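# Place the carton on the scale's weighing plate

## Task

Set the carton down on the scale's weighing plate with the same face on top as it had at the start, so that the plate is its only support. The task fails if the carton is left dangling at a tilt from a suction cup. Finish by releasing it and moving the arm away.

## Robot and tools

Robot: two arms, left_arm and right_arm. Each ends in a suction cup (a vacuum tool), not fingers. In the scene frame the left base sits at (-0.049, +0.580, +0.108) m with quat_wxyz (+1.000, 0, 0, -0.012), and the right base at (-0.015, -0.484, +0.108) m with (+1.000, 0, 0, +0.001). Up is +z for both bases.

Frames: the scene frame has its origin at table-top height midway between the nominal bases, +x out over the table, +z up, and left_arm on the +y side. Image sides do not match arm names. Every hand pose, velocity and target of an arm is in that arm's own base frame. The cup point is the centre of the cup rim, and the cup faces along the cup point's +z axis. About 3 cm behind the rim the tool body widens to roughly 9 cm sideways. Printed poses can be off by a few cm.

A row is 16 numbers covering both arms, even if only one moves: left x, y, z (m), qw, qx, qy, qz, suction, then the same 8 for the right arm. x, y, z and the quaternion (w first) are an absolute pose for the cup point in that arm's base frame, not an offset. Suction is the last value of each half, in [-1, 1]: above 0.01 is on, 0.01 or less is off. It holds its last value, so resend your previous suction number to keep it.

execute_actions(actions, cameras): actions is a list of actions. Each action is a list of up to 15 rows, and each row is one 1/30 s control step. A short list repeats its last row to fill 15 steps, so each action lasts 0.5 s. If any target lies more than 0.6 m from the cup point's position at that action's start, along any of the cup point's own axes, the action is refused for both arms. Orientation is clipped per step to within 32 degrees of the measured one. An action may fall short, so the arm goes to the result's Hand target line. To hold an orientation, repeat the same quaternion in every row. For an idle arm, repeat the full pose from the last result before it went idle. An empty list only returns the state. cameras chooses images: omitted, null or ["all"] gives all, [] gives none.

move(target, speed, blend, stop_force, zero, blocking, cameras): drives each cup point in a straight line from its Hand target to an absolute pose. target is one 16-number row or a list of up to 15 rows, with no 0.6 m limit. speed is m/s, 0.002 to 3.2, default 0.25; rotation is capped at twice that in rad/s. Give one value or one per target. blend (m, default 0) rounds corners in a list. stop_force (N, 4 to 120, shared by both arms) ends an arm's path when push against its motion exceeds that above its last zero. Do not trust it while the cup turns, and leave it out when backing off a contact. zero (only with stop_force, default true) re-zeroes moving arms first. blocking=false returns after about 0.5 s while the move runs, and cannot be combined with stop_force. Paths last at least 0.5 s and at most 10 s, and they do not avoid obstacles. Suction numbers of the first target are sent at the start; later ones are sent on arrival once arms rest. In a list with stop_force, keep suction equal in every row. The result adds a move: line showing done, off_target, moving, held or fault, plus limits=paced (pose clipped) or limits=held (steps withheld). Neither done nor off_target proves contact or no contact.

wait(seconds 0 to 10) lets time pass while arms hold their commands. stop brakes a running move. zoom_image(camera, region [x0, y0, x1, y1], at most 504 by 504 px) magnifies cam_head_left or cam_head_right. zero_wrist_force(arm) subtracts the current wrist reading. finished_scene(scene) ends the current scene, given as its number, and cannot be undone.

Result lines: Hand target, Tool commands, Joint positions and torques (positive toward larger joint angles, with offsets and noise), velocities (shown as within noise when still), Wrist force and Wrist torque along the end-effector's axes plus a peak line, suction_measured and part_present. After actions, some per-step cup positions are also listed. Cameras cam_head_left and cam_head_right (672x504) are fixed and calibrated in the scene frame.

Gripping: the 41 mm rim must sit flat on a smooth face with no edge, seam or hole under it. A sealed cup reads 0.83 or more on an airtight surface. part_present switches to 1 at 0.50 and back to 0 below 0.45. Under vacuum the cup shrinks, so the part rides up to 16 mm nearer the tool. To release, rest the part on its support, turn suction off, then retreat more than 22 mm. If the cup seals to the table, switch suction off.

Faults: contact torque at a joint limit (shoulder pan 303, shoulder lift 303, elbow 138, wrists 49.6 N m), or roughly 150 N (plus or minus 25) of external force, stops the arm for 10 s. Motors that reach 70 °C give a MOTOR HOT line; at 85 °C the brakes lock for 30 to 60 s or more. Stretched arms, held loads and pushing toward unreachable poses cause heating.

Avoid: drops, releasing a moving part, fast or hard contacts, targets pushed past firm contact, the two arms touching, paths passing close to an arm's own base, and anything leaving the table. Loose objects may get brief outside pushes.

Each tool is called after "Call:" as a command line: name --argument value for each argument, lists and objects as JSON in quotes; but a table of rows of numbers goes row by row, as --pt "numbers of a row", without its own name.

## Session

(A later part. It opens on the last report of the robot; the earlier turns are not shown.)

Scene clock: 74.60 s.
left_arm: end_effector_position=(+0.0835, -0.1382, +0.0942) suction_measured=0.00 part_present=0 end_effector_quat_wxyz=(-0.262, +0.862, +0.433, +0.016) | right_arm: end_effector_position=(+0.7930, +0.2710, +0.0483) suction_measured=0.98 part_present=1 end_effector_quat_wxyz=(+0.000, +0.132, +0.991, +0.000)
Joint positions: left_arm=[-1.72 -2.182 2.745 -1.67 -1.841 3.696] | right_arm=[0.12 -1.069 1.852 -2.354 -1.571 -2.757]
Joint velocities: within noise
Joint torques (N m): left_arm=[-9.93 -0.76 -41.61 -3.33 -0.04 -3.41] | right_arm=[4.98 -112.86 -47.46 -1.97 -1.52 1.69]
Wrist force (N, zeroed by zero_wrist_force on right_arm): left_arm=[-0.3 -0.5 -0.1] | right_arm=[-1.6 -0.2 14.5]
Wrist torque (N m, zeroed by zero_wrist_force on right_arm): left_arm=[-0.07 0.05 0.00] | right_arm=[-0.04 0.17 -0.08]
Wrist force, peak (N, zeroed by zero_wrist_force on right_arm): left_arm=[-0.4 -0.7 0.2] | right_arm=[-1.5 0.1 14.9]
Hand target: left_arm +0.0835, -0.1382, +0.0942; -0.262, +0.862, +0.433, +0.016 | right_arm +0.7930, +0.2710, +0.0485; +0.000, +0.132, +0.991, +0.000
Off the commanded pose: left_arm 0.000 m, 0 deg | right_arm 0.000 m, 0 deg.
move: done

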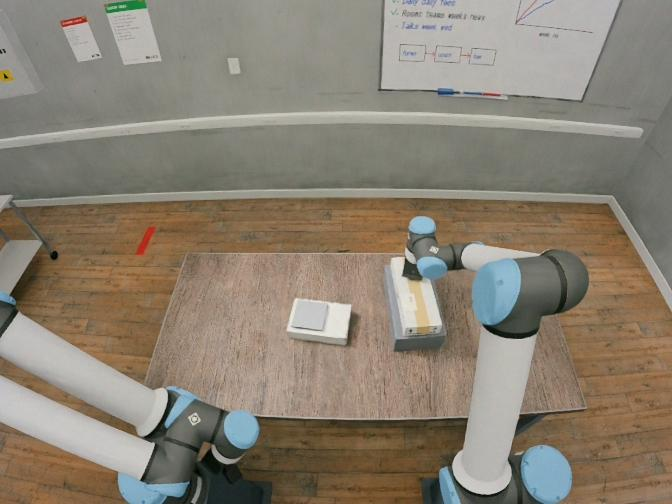

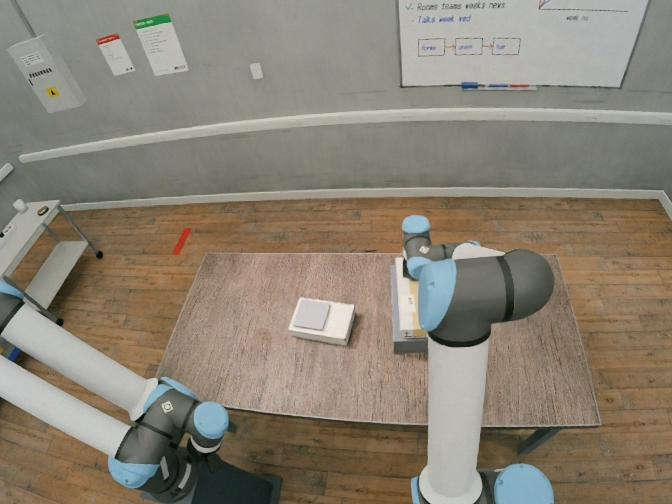

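Call:
move --pt "0.0835 -0.1382 0.0942 -0.262 0.862 0.433 0.016 0 0.793 0.271 0.039 0 0.132 0.991 0 1" --pt "0.0835 -0.1382 0.0942 -0.262 0.862 0.433 0.016 0 0.793 0.271 0.0395 0 0.132 0.991 0 0" --speed 0.03 --cameras '[]'

Call:
move --pt "0.0835 -0.1382 0.0942 -0.262 0.862 0.433 0.016 0 0.793 0.271 0.083 0 0.132 0.991 0 0" --pt "0.0835 -0.1382 0.0942 -0.262 0.862 0.433 0.016 0 0.817 0.272 0.083 0 0.132 0.991 0 0" --speed '[0.06,0.12]'

Call:
zero_wrist_force --arm "right_arm"

Call:
zoom_image --camera "cam_head_left" --region '[380, 250, 450, 350]'

Call:
move --pt "0.0835 -0.1382 0.0942 -0.262 0.862 0.433 0.016 0 0.817 0.272 0.065 0 0.132 0.991 0 1" --pt "0.0835 -0.1382 0.0942 -0.262 0.862 0.433 0.016 0 0.817 0.272 0.03 0 0.132 0.991 0 1" --speed '[0.06,0.012]' --stop_force 8 --cameras '[]'

Call:
move --target '[0.0835,-0.1382,0.0942,-0.262,0.862,0.433,0.016,0,0.817,0.272,0.0465,0,0.132,0.991,0,1]' --speed 0.03

Call:
zoom_image --camera "cam_head_left" --region '[380, 250, 450, 350]'

Scene clock: 84.10 s.
left_arm: end_effector_position=(+0.0835, -0.1382, +0.0942) suction_measured=0.00 part_present=0 end_effector_quat_wxyz=(-0.262, +0.862, +0.433, +0.016) | right_arm: end_effector_position=(+0.7931, +0.2710, +0.0396) suction_measured=0.00 part_present=0 end_effector_quat_wxyz=(+0.000, +0.132, +0.991, +0.000)
Joint positions: left_arm=[-1.72 -2.182 2.745 -1.67 -1.841 3.696] | right_arm=[0.12 -1.059 1.855 -2.368 -1.571 -2.757]
Joint velocities: within noise
Joint torques (N m): left_arm=[-8.91 -1.54 -41.57 -3.45 -0.18 -3.35] | right_arm=[3.48 -42.68 -24.75 -4.2 -1.31 1.5]
Wrist force (N, zeroed by zero_wrist_force on right_arm): left_arm=[-0.3 -0.3 -0.1] | right_arm=[5.6 -2.4 -22.6]
Wrist torque (N m, zeroed by zero_wrist_force on right_arm): left_arm=[-0.04 0.05 0.00] | right_arm=[-0.07 -0.13 -0.07]
Wrist force, peak (N, zeroed by zero_wrist_force on right_arm): left_arm=[-0.7 -0.5 0.4] | right_arm=[5.7 -2.4 -22.6]
Hand target: left_arm +0.0835, -0.1382, +0.0942; -0.262, +0.862, +0.433, +0.016 | right_arm +0.7930, +0.2710, +0.0395; +0.000, +0.132, +0.991, +0.000
Off the commanded pose: left_arm 0.000 m, 0 deg | right_arm 0.000 m, 0 deg.
move: done
No camera images: "cameras" was empty.

Scene clock: 85.67 s.
left_arm: end_effector_position=(+0.0835, -0.1382, +0.0942) suction_measured=0.00 part_present=0 end_effector_quat_wxyz=(-0.262, +0.862, +0.433, +0.016) | right_arm: end_effector_position=(+0.8168, +0.2720, +0.0830) suction_measured=0.00 part_present=0 end_effector_quat_wxyz=(+0.000, +0.132, +0.991, +0.000)
Joint positions: left_arm=[-1.72 -2.182 2.745 -1.67 -1.841 3.696] | right_arm=[0.118 -1.08 1.787 -2.278 -1.571 -2.759]
Joint velocities: within noise
Joint torques (N m): left_arm=[-7.77 -1.34 -41.75 -3.28 -0.29 -3.32] | right_arm=[-11.79 -60.96 -42.68 -0.74 0.21 -3.46]
Wrist force (N, zeroed by zero_wrist_force on right_arm): left_arm=[-0.3 -0.1 0.2] | right_arm=[-0.1 -0.2 0.0]
Wrist torque (N m, zeroed by zero_wrist_force on right_arm): left_arm=[-0.02 0.05 0.00] | right_arm=[-0.07 0.00 -0.04]
Wrist force, peak (N, zeroed by zero_wrist_force on right_arm): left_arm=[-0.5 -0.5 0.0] | right_arm=[5.3 -2.8 -22.4]
Hand target: left_arm +0.0835, -0.1382, +0.0942; -0.262, +0.862, +0.433, +0.016 | right_arm +0.8170, +0.2720, +0.0830; +0.000, +0.132, +0.991, +0.000
Off the commanded pose: left_arm 0.000 m, 0 deg | right_arm 0.000 m, 0 deg.
move: done

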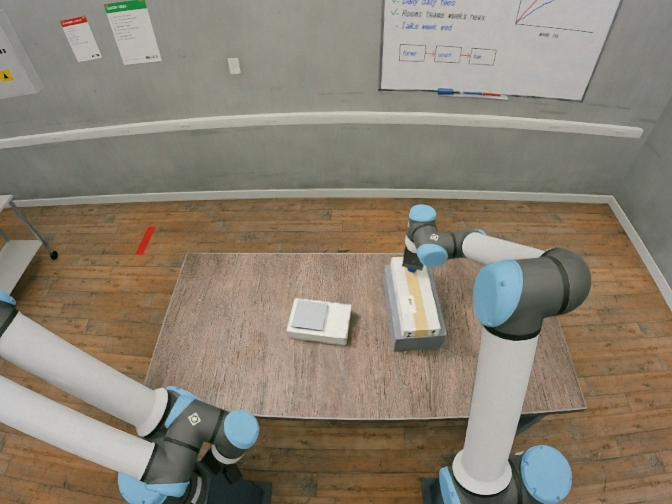

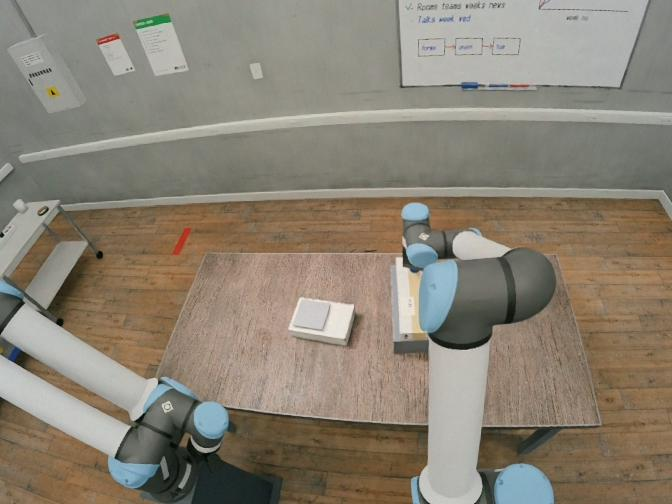

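Wrist force sensor zeroed.

Scaled by 5.040.

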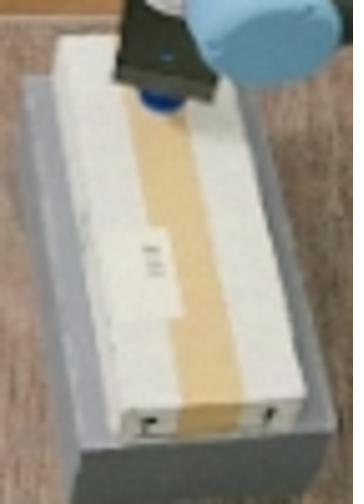

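Scene clock: 89.57 s.
left_arm: end_effector_position=(+0.0835, -0.1382, +0.0942) suction_measured=0.00 part_present=0 end_effector_quat_wxyz=(-0.262, +0.862, +0.433, +0.016) | right_arm: end_effector_position=(+0.8170, +0.2720, +0.0390) suction_measured=0.98 part_present=1 end_effector_quat_wxyz=(+0.000, +0.132, +0.991, +0.000)
Joint positions: left_arm=[-1.72 -2.182 2.745 -1.67 -1.841 3.696] | right_arm=[0.118 -1.03 1.806 -2.347 -1.571 -2.759]
Joint velocities: within noise
Joint torques (N m): left_arm=[-8.21 0.15 -41.88 -3.4 -0.56 -3.24] | right_arm=[1.68 -99.4 -36.53 -0.19 0.25 -1.25]
Wrist force (N, zeroed by zero_wrist_force on right_arm): left_arm=[-0.4 -0.4 -0.1] | right_arm=[-0.5 1.1 -4.4]
Wrist torque (N m, zeroed by zero_wrist_force on right_arm): left_arm=[-0.06 0.06 0.00] | right_arm=[0.11 0.07 0.03]
Wrist force, peak (N, zeroed by zero_wrist_force on right_arm): left_arm=[-0.4 -0.8 0.1] | right_arm=[12.6 -5.6 -22.2]
Hand target: left_arm +0.0835, -0.1382, +0.0942; -0.262, +0.862, +0.433, +0.016 | right_arm +0.8171, +0.2720, +0.0390; +0.000, +0.132, +0.991, +0.000
Off the commanded pose: left_arm 0.000 m, 0 deg | right_arm 0.009 m, 0 deg.
move: contact (right_arm); path passed 1 of 2 targets
No camera images: "cameras" was empty.

Scene clock: 90.37 s.
left_arm: end_effector_position=(+0.0835, -0.1382, +0.0942) suction_measured=0.00 part_present=0 end_effector_quat_wxyz=(-0.262, +0.862, +0.433, +0.016) | right_arm: end_effector_position=(+0.8170, +0.2720, +0.0462) suction_measured=0.98 part_present=1 end_effector_quat_wxyz=(+0.000, +0.132, +0.991, +0.000)
Joint positions: left_arm=[-1.72 -2.182 2.745 -1.67 -1.841 3.696] | right_arm=[0.118 -1.038 1.803 -2.336 -1.571 -2.759]
Joint velocities: within noise
Joint torques (N m): left_arm=[-7.14 -0.04 -41.8 -3.3 -0.68 -3.13] | right_arm=[5.29 -118.18 -50.06 -2.92 0.06 -0.7]
Wrist force (N, zeroed by zero_wrist_force on right_arm): left_arm=[-0.3 -0.3 -0.1] | right_arm=[-1.0 0.5 17.6]
Wrist torque (N m, zeroed by zero_wrist_force on right_arm): left_arm=[-0.04 0.05 0.00] | right_arm=[0.11 0.15 -0.03]
Wrist force, peak (N, zeroed by zero_wrist_force on right_arm): left_arm=[-0.2 -0.6 0.0] | right_arm=[-0.8 0.1 18.0]
Hand target: left_arm +0.0835, -0.1382, +0.0942; -0.262, +0.862, +0.433, +0.016 | right_arm +0.8170, +0.2720, +0.0465; +0.000, +0.132, +0.991, +0.000
Off the commanded pose: left_arm 0.000 m, 0 deg | right_arm 0.000 m, 0 deg.
move: done

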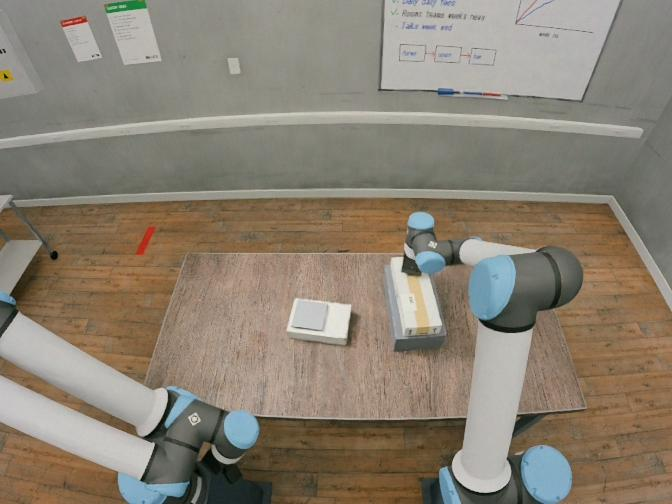

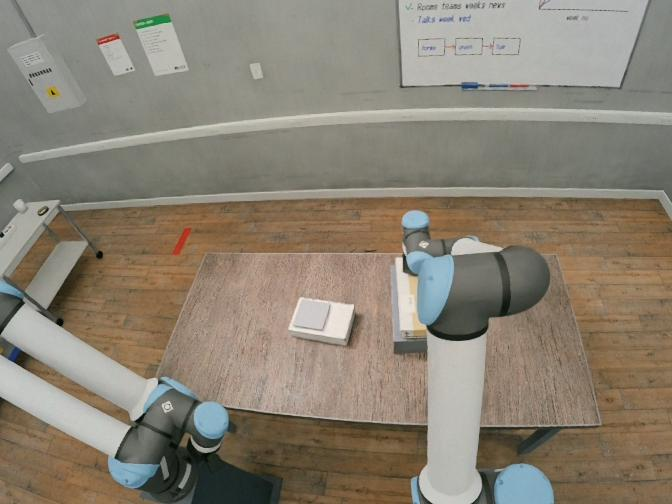

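Scaled by 5.040.

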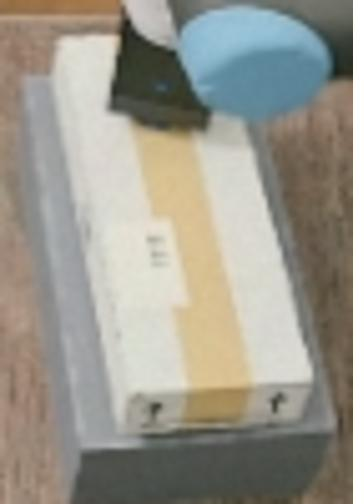

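Call:
move --target '[0.0835,-0.1382,0.0942,-0.262,0.862,0.433,0.016,0,0.817,0.272,0.0495,0,0.132,0.991,0,1]' --speed 0.03

Call:
zoom_image --camera "cam_head_left" --region '[380, 250, 450, 350]'

Call:
zoom_image --camera "cam_head_right" --region '[380, 250, 450, 350]'

Scene clock: 95.03 s.
left_arm: end_effector_position=(+0.0835, -0.1382, +0.0942) suction_measured=0.00 part_present=0 end_effector_quat_wxyz=(-0.262, +0.862, +0.433, +0.016) | right_arm: end_effector_position=(+0.8170, +0.2720, +0.0493) suction_measured=0.98 part_present=1 end_effector_quat_wxyz=(+0.000, +0.132, +0.991, +0.000)
Joint positions: left_arm=[-1.72 -2.182 2.745 -1.67 -1.841 3.696] | right_arm=[0.118 -1.042 1.802 -2.331 -1.571 -2.759]
Joint velocities: within noise
Joint torques (N m): left_arm=[-7.37 -0.83 -41.42 -3.45 -0.88 -3.15] | right_arm=[6 -117.71 -50.29 -2.87 0.28 1.88]
Wrist force (N, zeroed by zero_wrist_force on right_arm): left_arm=[0.0 -0.3 0.0] | right_arm=[-0.8 0.1 18.5]
Wrist torque (N m, zeroed by zero_wrist_force on right_arm): left_arm=[-0.03 0.00 0.00] | right_arm=[0.05 0.16 -0.03]
Wrist force, peak (N, zeroed by zero_wrist_force on right_arm): left_arm=[-0.6 -0.6 -0.3] | right_arm=[-0.7 0.1 18.6]
Hand target: left_arm +0.0835, -0.1382, +0.0942; -0.262, +0.862, +0.433, +0.016 | right_arm +0.8170, +0.2720, +0.0495; +0.000, +0.132, +0.991, +0.000
Off the commanded pose: left_arm 0.000 m, 0 deg | right_arm 0.000 m, 0 deg.
move: done

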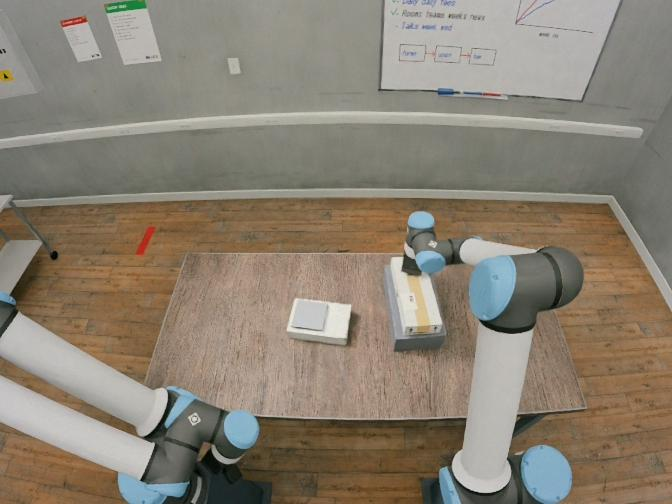

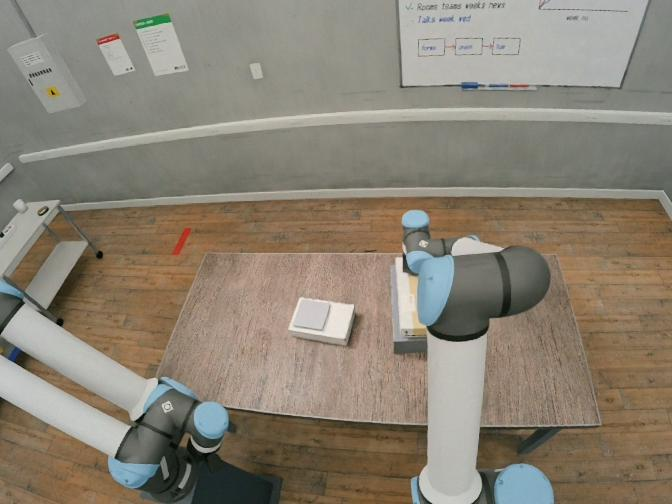

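Scaled by 5.040.

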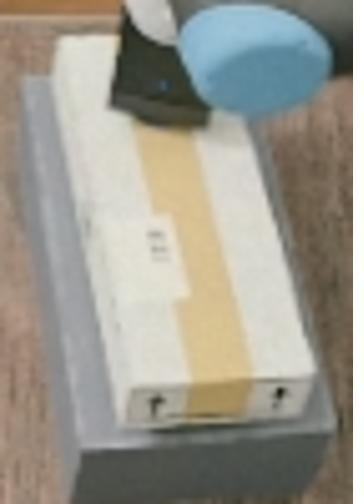

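Scaled by 5.040.

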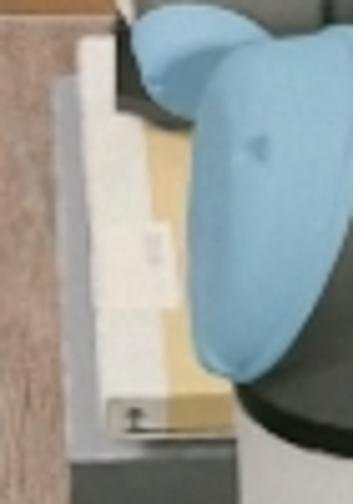

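Call:
move --pt "0.0835 -0.1382 0.0942 -0.262 0.862 0.433 0.016 0 0.817 0.272 0.039 0 0.132 0.991 0 1" --pt "0.0835 -0.1382 0.0942 -0.262 0.862 0.433 0.016 0 0.817 0.272 0.0395 0 0.132 0.991 0 0" --speed 0.03 --cameras '[]'

Call:
move --pt "0.0835 -0.1382 0.0942 -0.262 0.862 0.433 0.016 0 0.817 0.272 0.083 0 0.132 0.991 0 0" --pt "0.0835 -0.1382 0.0942 -0.262 0.862 0.433 0.016 0 0.836 0.274 0.083 0 0.132 0.991 0 0" --speed '[0.06,0.12]'

Call:
zero_wrist_force --arm "right_arm"

Call:
zoom_image --camera "cam_head_left" --region '[380, 250, 450, 350]'

Call:
move --pt "0.0835 -0.1382 0.0942 -0.262 0.862 0.433 0.016 0 0.836 0.274 0.065 0 0.132 0.991 0 1" --pt "0.0835 -0.1382 0.0942 -0.262 0.862 0.433 0.016 0 0.836 0.274 0.03 0 0.132 0.991 0 1" --speed '[0.06,0.012]' --stop_force 8 --cameras '[]'

Call:
move --target '[0.0835,-0.1382,0.0942,-0.262,0.862,0.433,0.016,0,0.836,0.274,0.0475,0,0.132,0.991,0,1]' --speed 0.03

Call:
zoom_image --camera "cam_head_left" --region '[380, 250, 450, 350]'

Scene clock: 103.37 s.
left_arm: end_effector_position=(+0.0835, -0.1382, +0.0942) suction_measured=0.00 part_present=0 end_effector_quat_wxyz=(-0.262, +0.862, +0.433, +0.016) | right_arm: end_effector_position=(+0.8171, +0.2720, +0.0396) suction_measured=0.00 part_present=0 end_effector_quat_wxyz=(+0.000, +0.132, +0.991, +0.000)
Joint positions: left_arm=[-1.72 -2.182 2.745 -1.67 -1.841 3.696] | right_arm=[0.118 -1.031 1.806 -2.346 -1.571 -2.759]
Joint velocities: within noise
Joint torques (N m): left_arm=[-5.86 -0.48 -41.91 -3.51 -0.96 -2.99] | right_arm=[5.42 -44.91 -24.92 -4.13 0.5 1.62]
Wrist force (N, zeroed by zero_wrist_force on right_arm): left_arm=[-0.4 -0.3 0.0] | right_arm=[5.7 -2.5 -21.9]
Wrist torque (N m, zeroed by zero_wrist_force on right_arm): left_arm=[-0.05 0.06 0.00] | right_arm=[-0.04 -0.16 0.01]
Wrist force, peak (N, zeroed by zero_wrist_force on right_arm): left_arm=[-0.6 -0.6 0.0] | right_arm=[6.1 -2.7 -22.1]
Hand target: left_arm +0.0835, -0.1382, +0.0942; -0.262, +0.862, +0.433, +0.016 | right_arm +0.8170, +0.2720, +0.0395; +0.000, +0.132, +0.991, +0.000
Off the commanded pose: left_arm 0.000 m, 0 deg | right_arm 0.000 m, 0 deg.
move: done
No camera images: "cameras" was empty.

Scene clock: 104.90 s.
left_arm: end_effector_position=(+0.0835, -0.1382, +0.0942) suction_measured=0.00 part_present=0 end_effector_quat_wxyz=(-0.262, +0.862, +0.433, +0.016) | right_arm: end_effector_position=(+0.8358, +0.2740, +0.0830) suction_measured=0.00 part_present=0 end_effector_quat_wxyz=(+0.000, +0.132, +0.991, +0.000)
Joint positions: left_arm=[-1.72 -2.182 2.745 -1.67 -1.841 3.696] | right_arm=[0.117 -1.056 1.747 -2.262 -1.571 -2.759]
Joint velocities: within noise
Joint torques (N m): left_arm=[-4.84 1.14 -41.8 -3.32 -1.09 -2.92] | right_arm=[-12.55 -64.26 -43.6 -0.6 0.32 -3.43]
Wrist force (N, zeroed by zero_wrist_force on right_arm): left_arm=[-0.2 -0.3 0.1] | right_arm=[0.1 -0.3 0.0]
Wrist torque (N m, zeroed by zero_wrist_force on right_arm): left_arm=[-0.04 0.03 0.00] | right_arm=[-0.03 0.00 -0.01]
Wrist force, peak (N, zeroed by zero_wrist_force on right_arm): left_arm=[-0.3 -0.6 0.2] | right_arm=[5.2 -2.2 -22.1]
Hand target: left_arm +0.0835, -0.1382, +0.0942; -0.262, +0.862, +0.433, +0.016 | right_arm +0.8360, +0.2740, +0.0830; +0.000, +0.132, +0.991, +0.000
Off the commanded pose: left_arm 0.000 m, 0 deg | right_arm 0.000 m, 0 deg.
move: done

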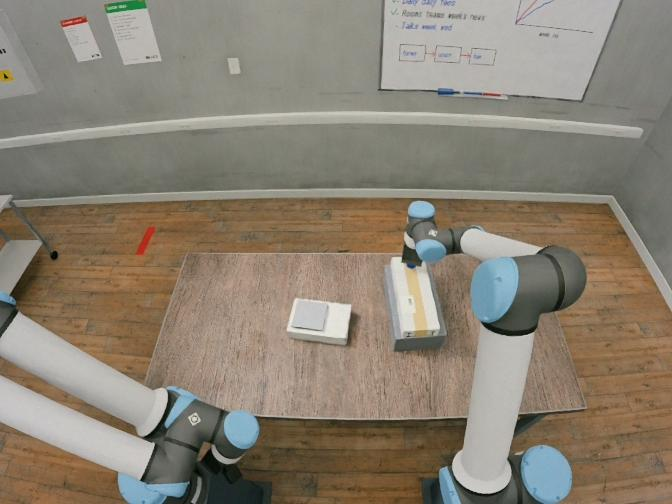

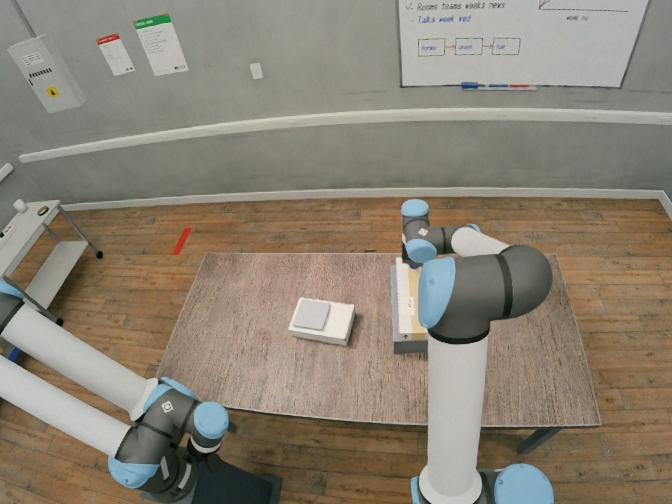

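Wrist force sensor zeroed.

Scaled by 5.040.

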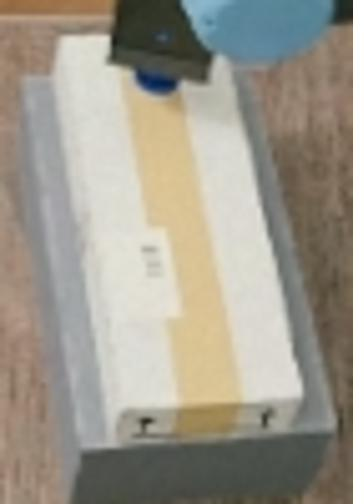

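Scene clock: 108.80 s.
left_arm: end_effector_position=(+0.0835, -0.1382, +0.0942) suction_measured=0.00 part_present=0 end_effector_quat_wxyz=(-0.262, +0.862, +0.433, +0.016) | right_arm: end_effector_position=(+0.8360, +0.2740, +0.0390) suction_measured=0.98 part_present=1 end_effector_quat_wxyz=(+0.000, +0.132, +0.991, +0.000)
Joint positions: left_arm=[-1.72 -2.182 2.745 -1.67 -1.841 3.696] | right_arm=[0.117 -1.007 1.765 -2.329 -1.571 -2.759]
Joint velocities: within noise
Joint torques (N m): left_arm=[-4.85 0.69 -41.75 -3.18 -0.98 -3.02] | right_arm=[-3.58 -100.28 -37.56 -0.65 0.59 -1.2]
Wrist force (N, zeroed by zero_wrist_force on right_arm): left_arm=[0.0 -0.3 -0.2] | right_arm=[0.9 0.1 -5.8]
Wrist torque (N m, zeroed by zero_wrist_force on right_arm): left_arm=[-0.04 -0.01 0.00] | right_arm=[0.04 0.03 0.05]
Wrist force, peak (N, zeroed by zero_wrist_force on right_arm): left_arm=[-0.6 -0.5 0.1] | right_arm=[10.6 -4.3 -21.8]
Hand target: left_arm +0.0835, -0.1382, +0.0942; -0.262, +0.862, +0.433, +0.016 | right_arm +0.8361, +0.2740, +0.0390; +0.000, +0.132, +0.991, +0.000
Off the commanded pose: left_arm 0.000 m, 0 deg | right_arm 0.009 m, 0 deg.
move: contact (right_arm); path passed 1 of 2 targets
No camera images: "cameras" was empty.

Scene clock: 109.60 s.
left_arm: end_effector_position=(+0.0835, -0.1382, +0.0942) suction_measured=0.00 part_present=0 end_effector_quat_wxyz=(-0.262, +0.862, +0.433, +0.016) | right_arm: end_effector_position=(+0.8360, +0.2740, +0.0472) suction_measured=0.98 part_present=1 end_effector_quat_wxyz=(+0.000, +0.132, +0.991, +0.000)
Joint positions: left_arm=[-1.72 -2.182 2.745 -1.67 -1.841 3.696] | right_arm=[0.117 -1.016 1.762 -2.317 -1.571 -2.759]
Joint velocities: within noise
Joint torques (N m): left_arm=[-4.01 1.26 -41.88 -3.36 -1.19 -3.08] | right_arm=[0.63 -123.39 -52.64 -2.79 0.76 -0.83]
Wrist force (N, zeroed by zero_wrist_force on right_arm): left_arm=[-0.3 -0.4 -0.2] | right_arm=[-0.6 0.0 20.2]
Wrist torque (N m, zeroed by zero_wrist_force on right_arm): left_arm=[-0.05 0.05 0.00] | right_arm=[-0.05 0.10 0.03]
Wrist force, peak (N, zeroed by zero_wrist_force on right_arm): left_arm=[-0.3 -0.4 0.4] | right_arm=[-0.4 0.5 20.4]
Hand target: left_arm +0.0835, -0.1382, +0.0942; -0.262, +0.862, +0.433, +0.016 | right_arm +0.8360, +0.2740, +0.0475; +0.000, +0.132, +0.991, +0.000
Off the commanded pose: left_arm 0.000 m, 0 deg | right_arm 0.000 m, 0 deg.
move: done

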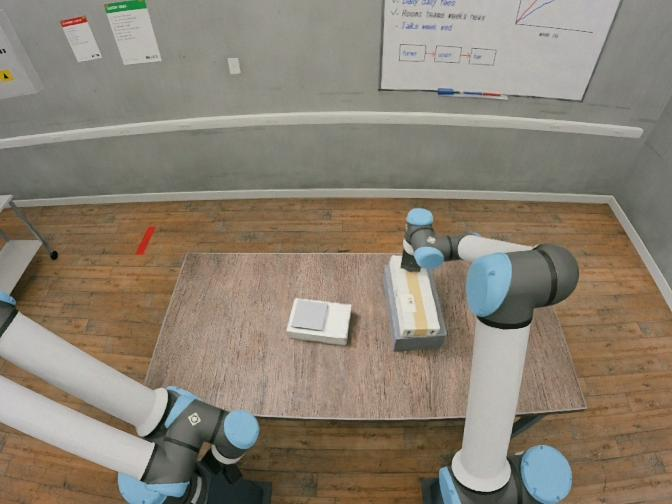

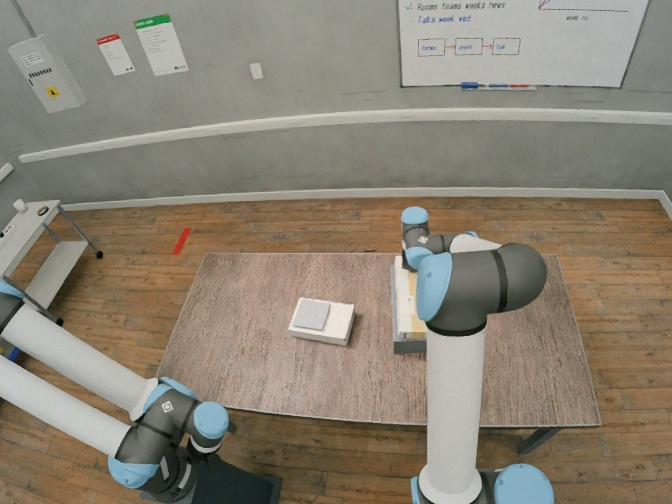

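Scaled by 5.040.

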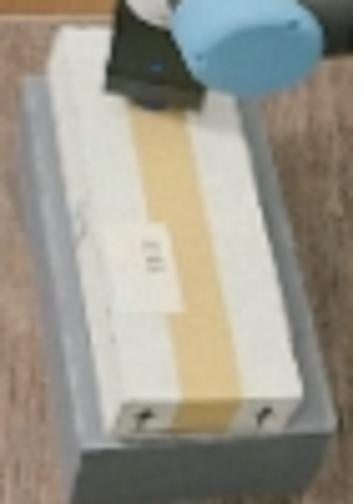

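Call:
move --target '[0.0835,-0.1382,0.0942,-0.262,0.862,0.433,0.016,0,0.836,0.274,0.0515,0,0.132,0.991,0,1]' --speed 0.03

Call:
zoom_image --camera "cam_head_left" --region '[380, 250, 450, 350]'

Call:
zoom_image --camera "cam_head_right" --region '[380, 250, 450, 350]'

Scene clock: 112.60 s.
left_arm: end_effector_position=(+0.0835, -0.1382, +0.0942) suction_measured=0.00 part_present=0 end_effector_quat_wxyz=(-0.262, +0.862, +0.433, +0.016) | right_arm: end_effector_position=(+0.8360, +0.2740, +0.0512) suction_measured=0.98 part_present=1 end_effector_quat_wxyz=(+0.000, +0.132, +0.991, +0.000)
Joint positions: left_arm=[-1.72 -2.182 2.745 -1.67 -1.841 3.696] | right_arm=[0.117 -1.021 1.76 -2.31 -1.571 -2.759]
Joint velocities: within noise
Joint torques (N m): left_arm=[-2.63 1.81 -41.63 -3.25 -1.02 -2.97] | right_arm=[5.68 -124.05 -52.41 -3.18 1.17 1.61]
Wrist force (N, zeroed by zero_wrist_force on right_arm): left_arm=[-0.2 -0.3 -0.1] | right_arm=[-0.5 0.1 20.6]
Wrist torque (N m, zeroed by zero_wrist_force on right_arm): left_arm=[-0.05 0.03 0.00] | right_arm=[-0.05 0.09 0.03]
Wrist force, peak (N, zeroed by zero_wrist_force on right_arm): left_arm=[-0.5 -0.6 -0.3] | right_arm=[-0.4 0.4 21.1]
Hand target: left_arm +0.0835, -0.1382, +0.0942; -0.262, +0.862, +0.433, +0.016 | right_arm +0.8360, +0.2740, +0.0515; +0.000, +0.132, +0.991, +0.000
Off the commanded pose: left_arm 0.000 m, 0 deg | right_arm 0.000 m, 0 deg.
move: done

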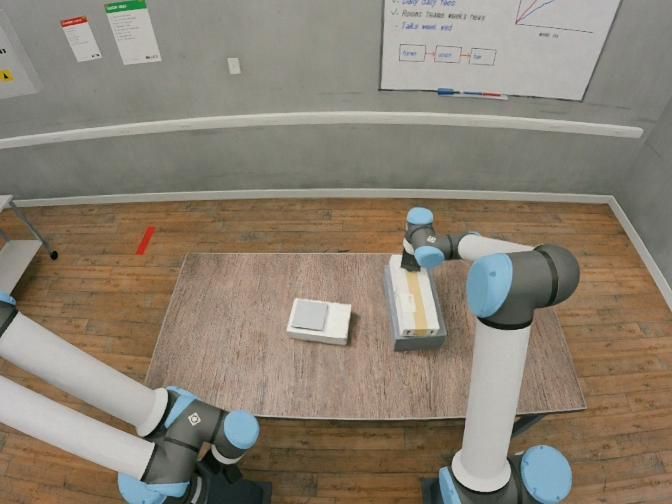

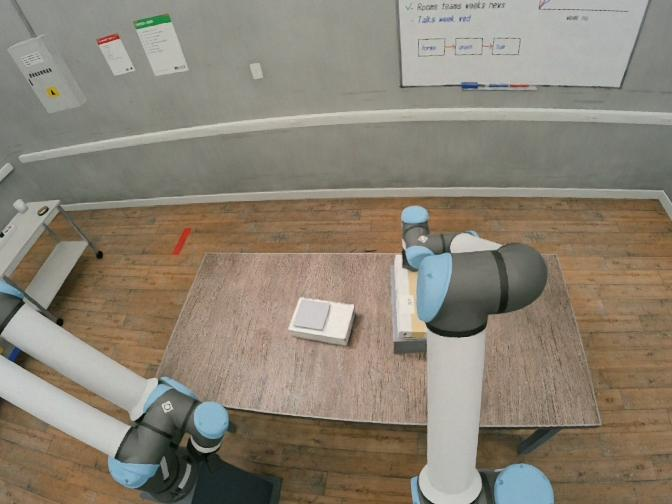

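Scaled by 5.040.

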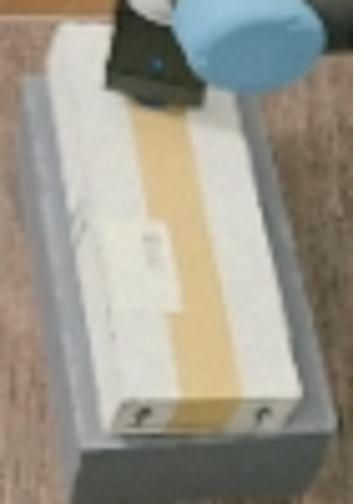

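Scaled by 5.040.

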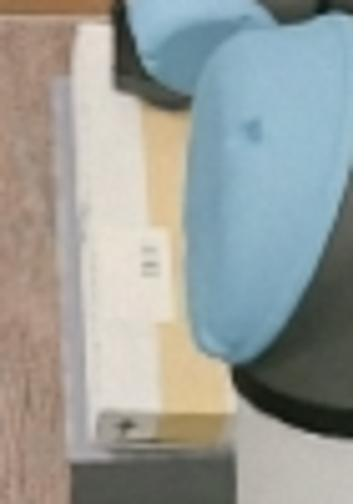

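Call:
move --pt "0.0835 -0.1382 0.0942 -0.262 0.862 0.433 0.016 0 0.836 0.274 0.039 0 0.132 0.991 0 1" --pt "0.0835 -0.1382 0.0942 -0.262 0.862 0.433 0.016 0 0.836 0.274 0.0395 0 0.132 0.991 0 0" --speed 0.03 --cameras '[]'

Call:
move --pt "0.0835 -0.1382 0.0942 -0.262 0.862 0.433 0.016 0 0.836 0.274 0.07 0 0.132 0.991 0 0" --pt "0.0835 -0.1382 0.0942 -0.262 0.862 0.433 0.016 0 0.829 0.273 0.07 0 0.132 0.991 0 0" --speed '[0.06,0.05]'

Call:
zero_wrist_force --arm "right_arm"

Call:
zoom_image --camera "cam_head_left" --region '[380, 250, 450, 350]'

Call:
move --pt "0.0835 -0.1382 0.0942 -0.262 0.862 0.433 0.016 0 0.829 0.273 0.062 0 0.132 0.991 0 1" --pt "0.0835 -0.1382 0.0942 -0.262 0.862 0.433 0.016 0 0.829 0.273 0.03 0 0.132 0.991 0 1" --speed '[0.06,0.012]' --stop_force 8 --cameras '[]'

Call:
move --target '[0.0835,-0.1382,0.0942,-0.262,0.862,0.433,0.016,0,0.829,0.273,0.053,0,0.132,0.991,0,1]' --speed 0.03

Call:
zoom_image --camera "cam_head_left" --region '[380, 250, 450, 350]'

Call:
zoom_image --camera "cam_head_right" --region '[380, 250, 450, 350]'

Scene clock: 121.93 s.
left_arm: end_effector_position=(+0.0835, -0.1382, +0.0942) suction_measured=0.00 part_present=0 end_effector_quat_wxyz=(-0.262, +0.862, +0.433, +0.016) | right_arm: end_effector_position=(+0.8361, +0.2740, +0.0397) suction_measured=0.00 part_present=0 end_effector_quat_wxyz=(+0.000, +0.132, +0.991, +0.000)
Joint positions: left_arm=[-1.72 -2.182 2.745 -1.67 -1.841 3.696] | right_arm=[0.117 -1.008 1.765 -2.328 -1.571 -2.759]
Joint velocities: within noise
Joint torques (N m): left_arm=[-2.5 1.31 -41.6 -3.13 -1.19 -2.72] | right_arm=[2.92 -46.18 -22.62 -2.96 0.66 1.4]
Wrist force (N, zeroed by zero_wrist_force on right_arm): left_arm=[-0.3 -0.4 0.1] | right_arm=[4.1 0.3 -21.7]
Wrist torque (N m, zeroed by zero_wrist_force on right_arm): left_arm=[-0.06 0.05 0.00] | right_arm=[0.04 -0.09 0.04]
Wrist force, peak (N, zeroed by zero_wrist_force on right_arm): left_arm=[-0.6 -0.6 -0.1] | right_arm=[4.1 0.3 -21.7]
Hand target: left_arm +0.0835, -0.1382, +0.0942; -0.262, +0.862, +0.433, +0.016 | right_arm +0.8360, +0.2740, +0.0395; +0.000, +0.132, +0.991, +0.000
Off the commanded pose: left_arm 0.000 m, 0 deg | right_arm 0.000 m, 0 deg.
move: done
No camera images: "cameras" was empty.

Scene clock: 123.07 s.
left_arm: end_effector_position=(+0.0835, -0.1382, +0.0942) suction_measured=0.00 part_present=0 end_effector_quat_wxyz=(-0.262, +0.862, +0.433, +0.016) | right_arm: end_effector_position=(+0.8292, +0.2731, +0.0699) suction_measured=0.00 part_present=0 end_effector_quat_wxyz=(+0.000, +0.132, +0.991, +0.000)
Joint positions: left_arm=[-1.72 -2.182 2.745 -1.67 -1.841 3.696] | right_arm=[0.117 -1.05 1.767 -2.288 -1.571 -2.759]
Joint velocities: within noise
Joint torques (N m): left_arm=[-2.29 1.18 -41.8 -3.23 -1.14 -2.83] | right_arm=[-10.18 -104.2 -29.88 -7.72 0.27 -3.27]
Wrist force (N, zeroed by zero_wrist_force on right_arm): left_arm=[-0.4 -0.4 0.2] | right_arm=[0.1 0.4 0.0]
Wrist torque (N m, zeroed by zero_wrist_force on right_arm): left_arm=[-0.06 0.05 0.00] | right_arm=[0.06 -0.01 0.00]
Wrist force, peak (N, zeroed by zero_wrist_force on right_arm): left_arm=[-0.7 -0.4 0.0] | right_arm=[4.4 0.6 -22.0]
Hand target: left_arm +0.0835, -0.1382, +0.0942; -0.262, +0.862, +0.433, +0.016 | right_arm +0.8290, +0.2730, +0.0700; +0.000, +0.132, +0.991, +0.000
Off the commanded pose: left_arm 0.000 m, 0 deg | right_arm 0.000 m, 0 deg.
move: done

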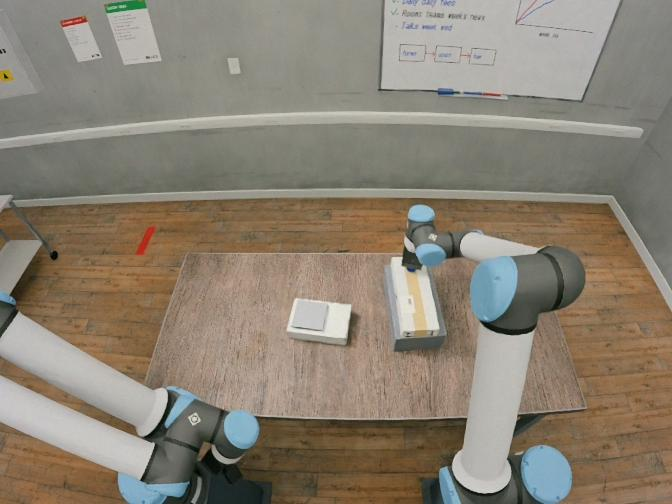

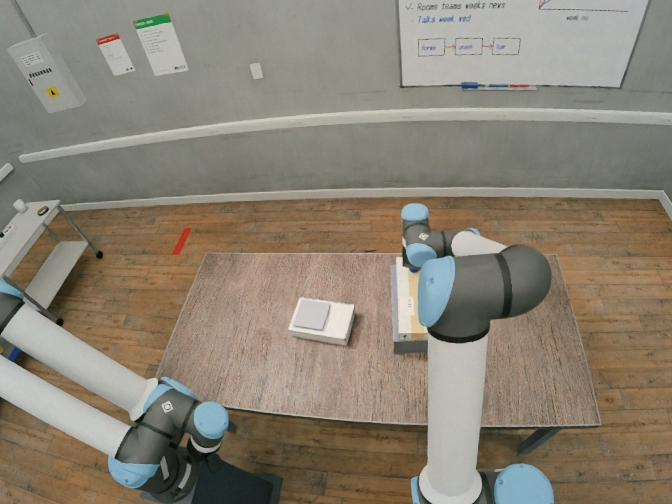

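Wrist force sensor zeroed.

Scaled by 5.040.

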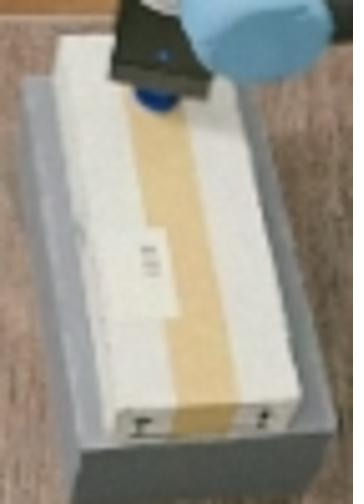

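Scene clock: 126.53 s.
left_arm: end_effector_position=(+0.0835, -0.1382, +0.0942) suction_measured=0.00 part_present=0 end_effector_quat_wxyz=(-0.262, +0.862, +0.433, +0.016) | right_arm: end_effector_position=(+0.8290, +0.2730, +0.0390) suction_measured=0.98 part_present=1 end_effector_quat_wxyz=(+0.000, +0.132, +0.991, +0.000)
Joint positions: left_arm=[-1.72 -2.182 2.745 -1.67 -1.841 3.696] | right_arm=[0.117 -1.015 1.78 -2.336 -1.571 -2.76]
Joint velocities: within noise
Joint torques (N m): left_arm=[-1.66 1.36 -41.25 -3.3 -1.09 -2.61] | right_arm=[0.64 -102.02 -37.17 -0.58 -0.59 -3.19]
Wrist force (N, zeroed by zero_wrist_force on right_arm): left_arm=[-0.4 -0.5 0.1] | right_arm=[-0.5 0.3 -2.7]
Wrist torque (N m, zeroed by zero_wrist_force on right_arm): left_arm=[-0.07 0.06 0.00] | right_arm=[0.01 0.06 -0.01]
Wrist force, peak (N, zeroed by zero_wrist_force on right_arm): left_arm=[-0.7 -0.4 0.1] | right_arm=[-2.4 -1.9 23.5]
Hand target: left_arm +0.0835, -0.1382, +0.0942; -0.262, +0.862, +0.433, +0.016 | right_arm +0.8291, +0.2730, +0.0390; +0.000, +0.132, +0.991, +0.000
Off the commanded pose: left_arm 0.000 m, 0 deg | right_arm 0.009 m, 0 deg.
move: contact (right_arm); path passed 1 of 2 targets
No camera images: "cameras" was empty.

Scene clock: 127.40 s.
left_arm: end_effector_position=(+0.0835, -0.1382, +0.0942) suction_measured=0.00 part_present=0 end_effector_quat_wxyz=(-0.262, +0.862, +0.433, +0.016) | right_arm: end_effector_position=(+0.8290, +0.2730, +0.0527) suction_measured=0.98 part_present=1 end_effector_quat_wxyz=(+0.000, +0.132, +0.991, +0.000)
Joint positions: left_arm=[-1.72 -2.182 2.745 -1.67 -1.841 3.696] | right_arm=[0.117 -1.031 1.775 -2.315 -1.571 -2.76]
Joint velocities: within noise
Joint torques (N m): left_arm=[-0.73 2.49 -42.3 -3.23 -1.14 -2.68] | right_arm=[4.97 -123.18 -52.35 -3.26 -0.45 -2.63]
Wrist force (N, zeroed by zero_wrist_force on right_arm): left_arm=[0.0 -0.4 -0.1] | right_arm=[-0.4 -0.2 20.4]
Wrist torque (N m, zeroed by zero_wrist_force on right_arm): left_arm=[-0.06 0.01 0.00] | right_arm=[-0.07 0.13 0.01]
Wrist force, peak (N, zeroed by zero_wrist_force on right_arm): left_arm=[-0.4 -0.6 -0.2] | right_arm=[-0.3 -0.2 20.6]
Hand target: left_arm +0.0835, -0.1382, +0.0942; -0.262, +0.862, +0.433, +0.016 | right_arm +0.8290, +0.2730, +0.0530; +0.000, +0.132, +0.991, +0.000
Off the commanded pose: left_arm 0.000 m, 0 deg | right_arm 0.000 m, 0 deg.
move: done

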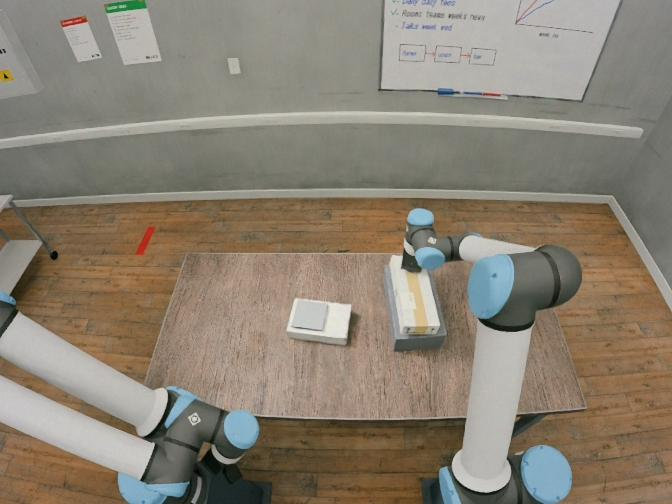

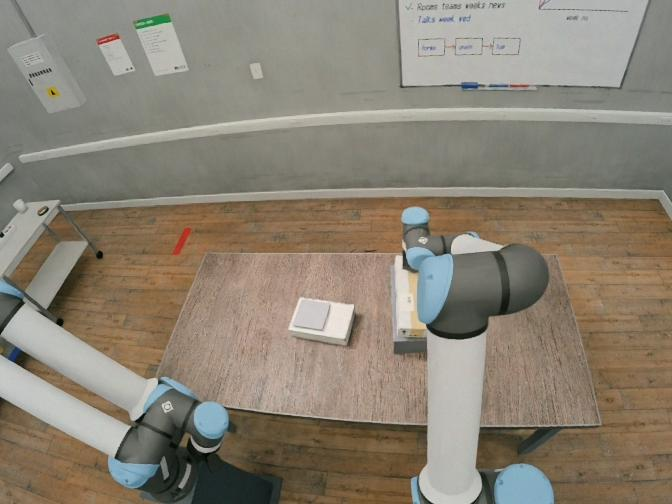

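Scaled by 5.040.

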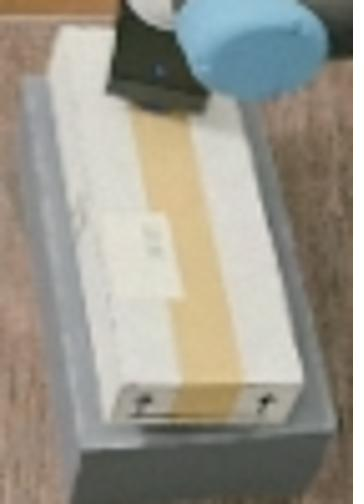

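Scaled by 5.040.

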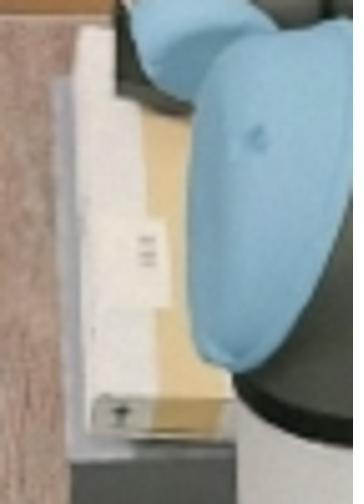

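Call:
move --pt "0.0835 -0.1382 0.0942 -0.262 0.862 0.433 0.016 0 0.829 0.273 0.085 0 0.132 0.991 0 1" --pt "0.0835 -0.1382 0.0942 -0.262 0.862 0.433 0.016 0 0.683 0.686 0.085 0 0.132 0.991 0 1" --speed '[0.08,0.15]' --blend 0.015

Call:
zoom_image --camera "cam_head_left" --region '[240, 230, 400, 400]'

Call:
zoom_image --camera "cam_head_right" --region '[240, 230, 400, 400]'

Scene clock: 144.53 s.
left_arm: end_effector_position=(+0.0835, -0.1382, +0.0942) suction_measured=0.00 part_present=0 end_effector_quat_wxyz=(-0.262, +0.862, +0.433, +0.016) | right_arm: end_effector_position=(+0.6831, +0.6856, +0.0850) suction_measured=0.98 part_present=1 end_effector_quat_wxyz=(+0.000, +0.132, +0.991, +0.000) end_effector_velocity=(+0.000, +0.003, +0.001) end_effector_angular_velocity=(+0.001, -0.001, +0.000)
Joint positions: left_arm=[-1.72 -2.182 2.745 -1.67 -1.841 3.696] | right_arm=[0.606 -0.94 1.543 -2.173 -1.571 -2.27]
Joint velocities: left_arm=[within noise] | right_arm=[0.003 0.002 -0.005 0.002 0 0.003]
Joint torques (N m): left_arm=[0.15 3.57 -41.09 -3.29 -0.98 -2.51] | right_arm=[6.73 -97.45 -56.85 -2.94 -2.12 4.26]
Wrist force (N, zeroed by zero_wrist_force on right_arm): left_arm=[-0.3 -0.1 0.1] | right_arm=[0.3 0.1 19.3]
Wrist torque (N m, zeroed by zero_wrist_force on right_arm): left_arm=[0.00 0.04 0.00] | right_arm=[0.04 -0.02 -0.02]
Wrist force, peak (N, zeroed by zero_wrist_force on right_arm): left_arm=[-0.5 -0.7 -0.2] | right_arm=[-0.6 -0.1 22.5]
Hand target: left_arm +0.0835, -0.1382, +0.0942; -0.262, +0.862, +0.433, +0.016 | right_arm +0.6830, +0.6860, +0.0850; +0.000, +0.132, +0.991, +0.000
Off the commanded pose: left_arm 0.000 m, 0 deg | right_arm 0.000 m, 0 deg.
move: done

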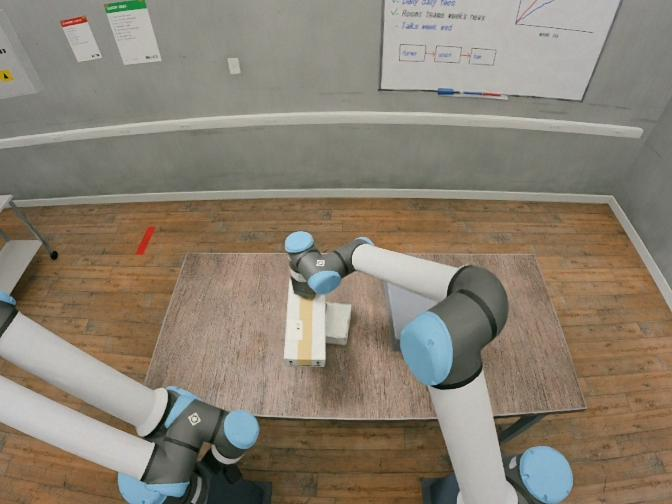

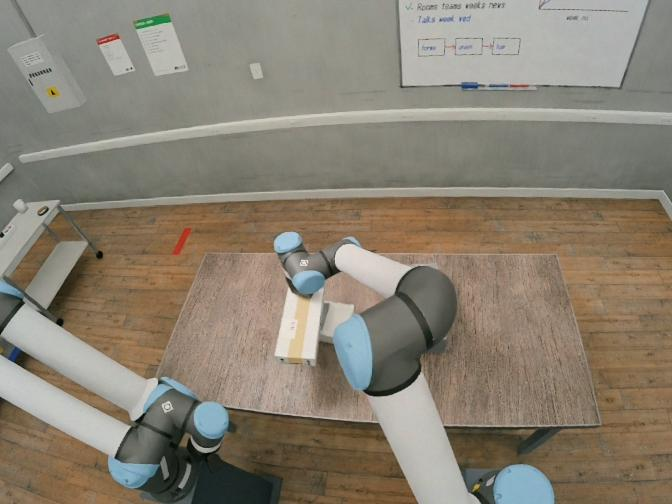

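Scaled by 2.965.

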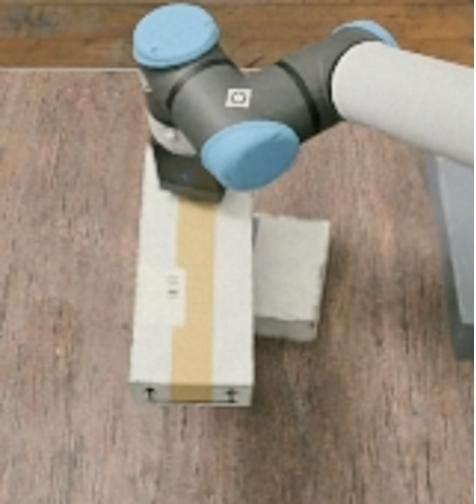

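Scaled by 2.965.

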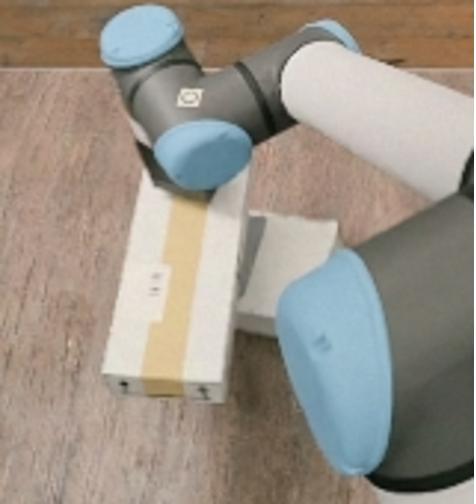

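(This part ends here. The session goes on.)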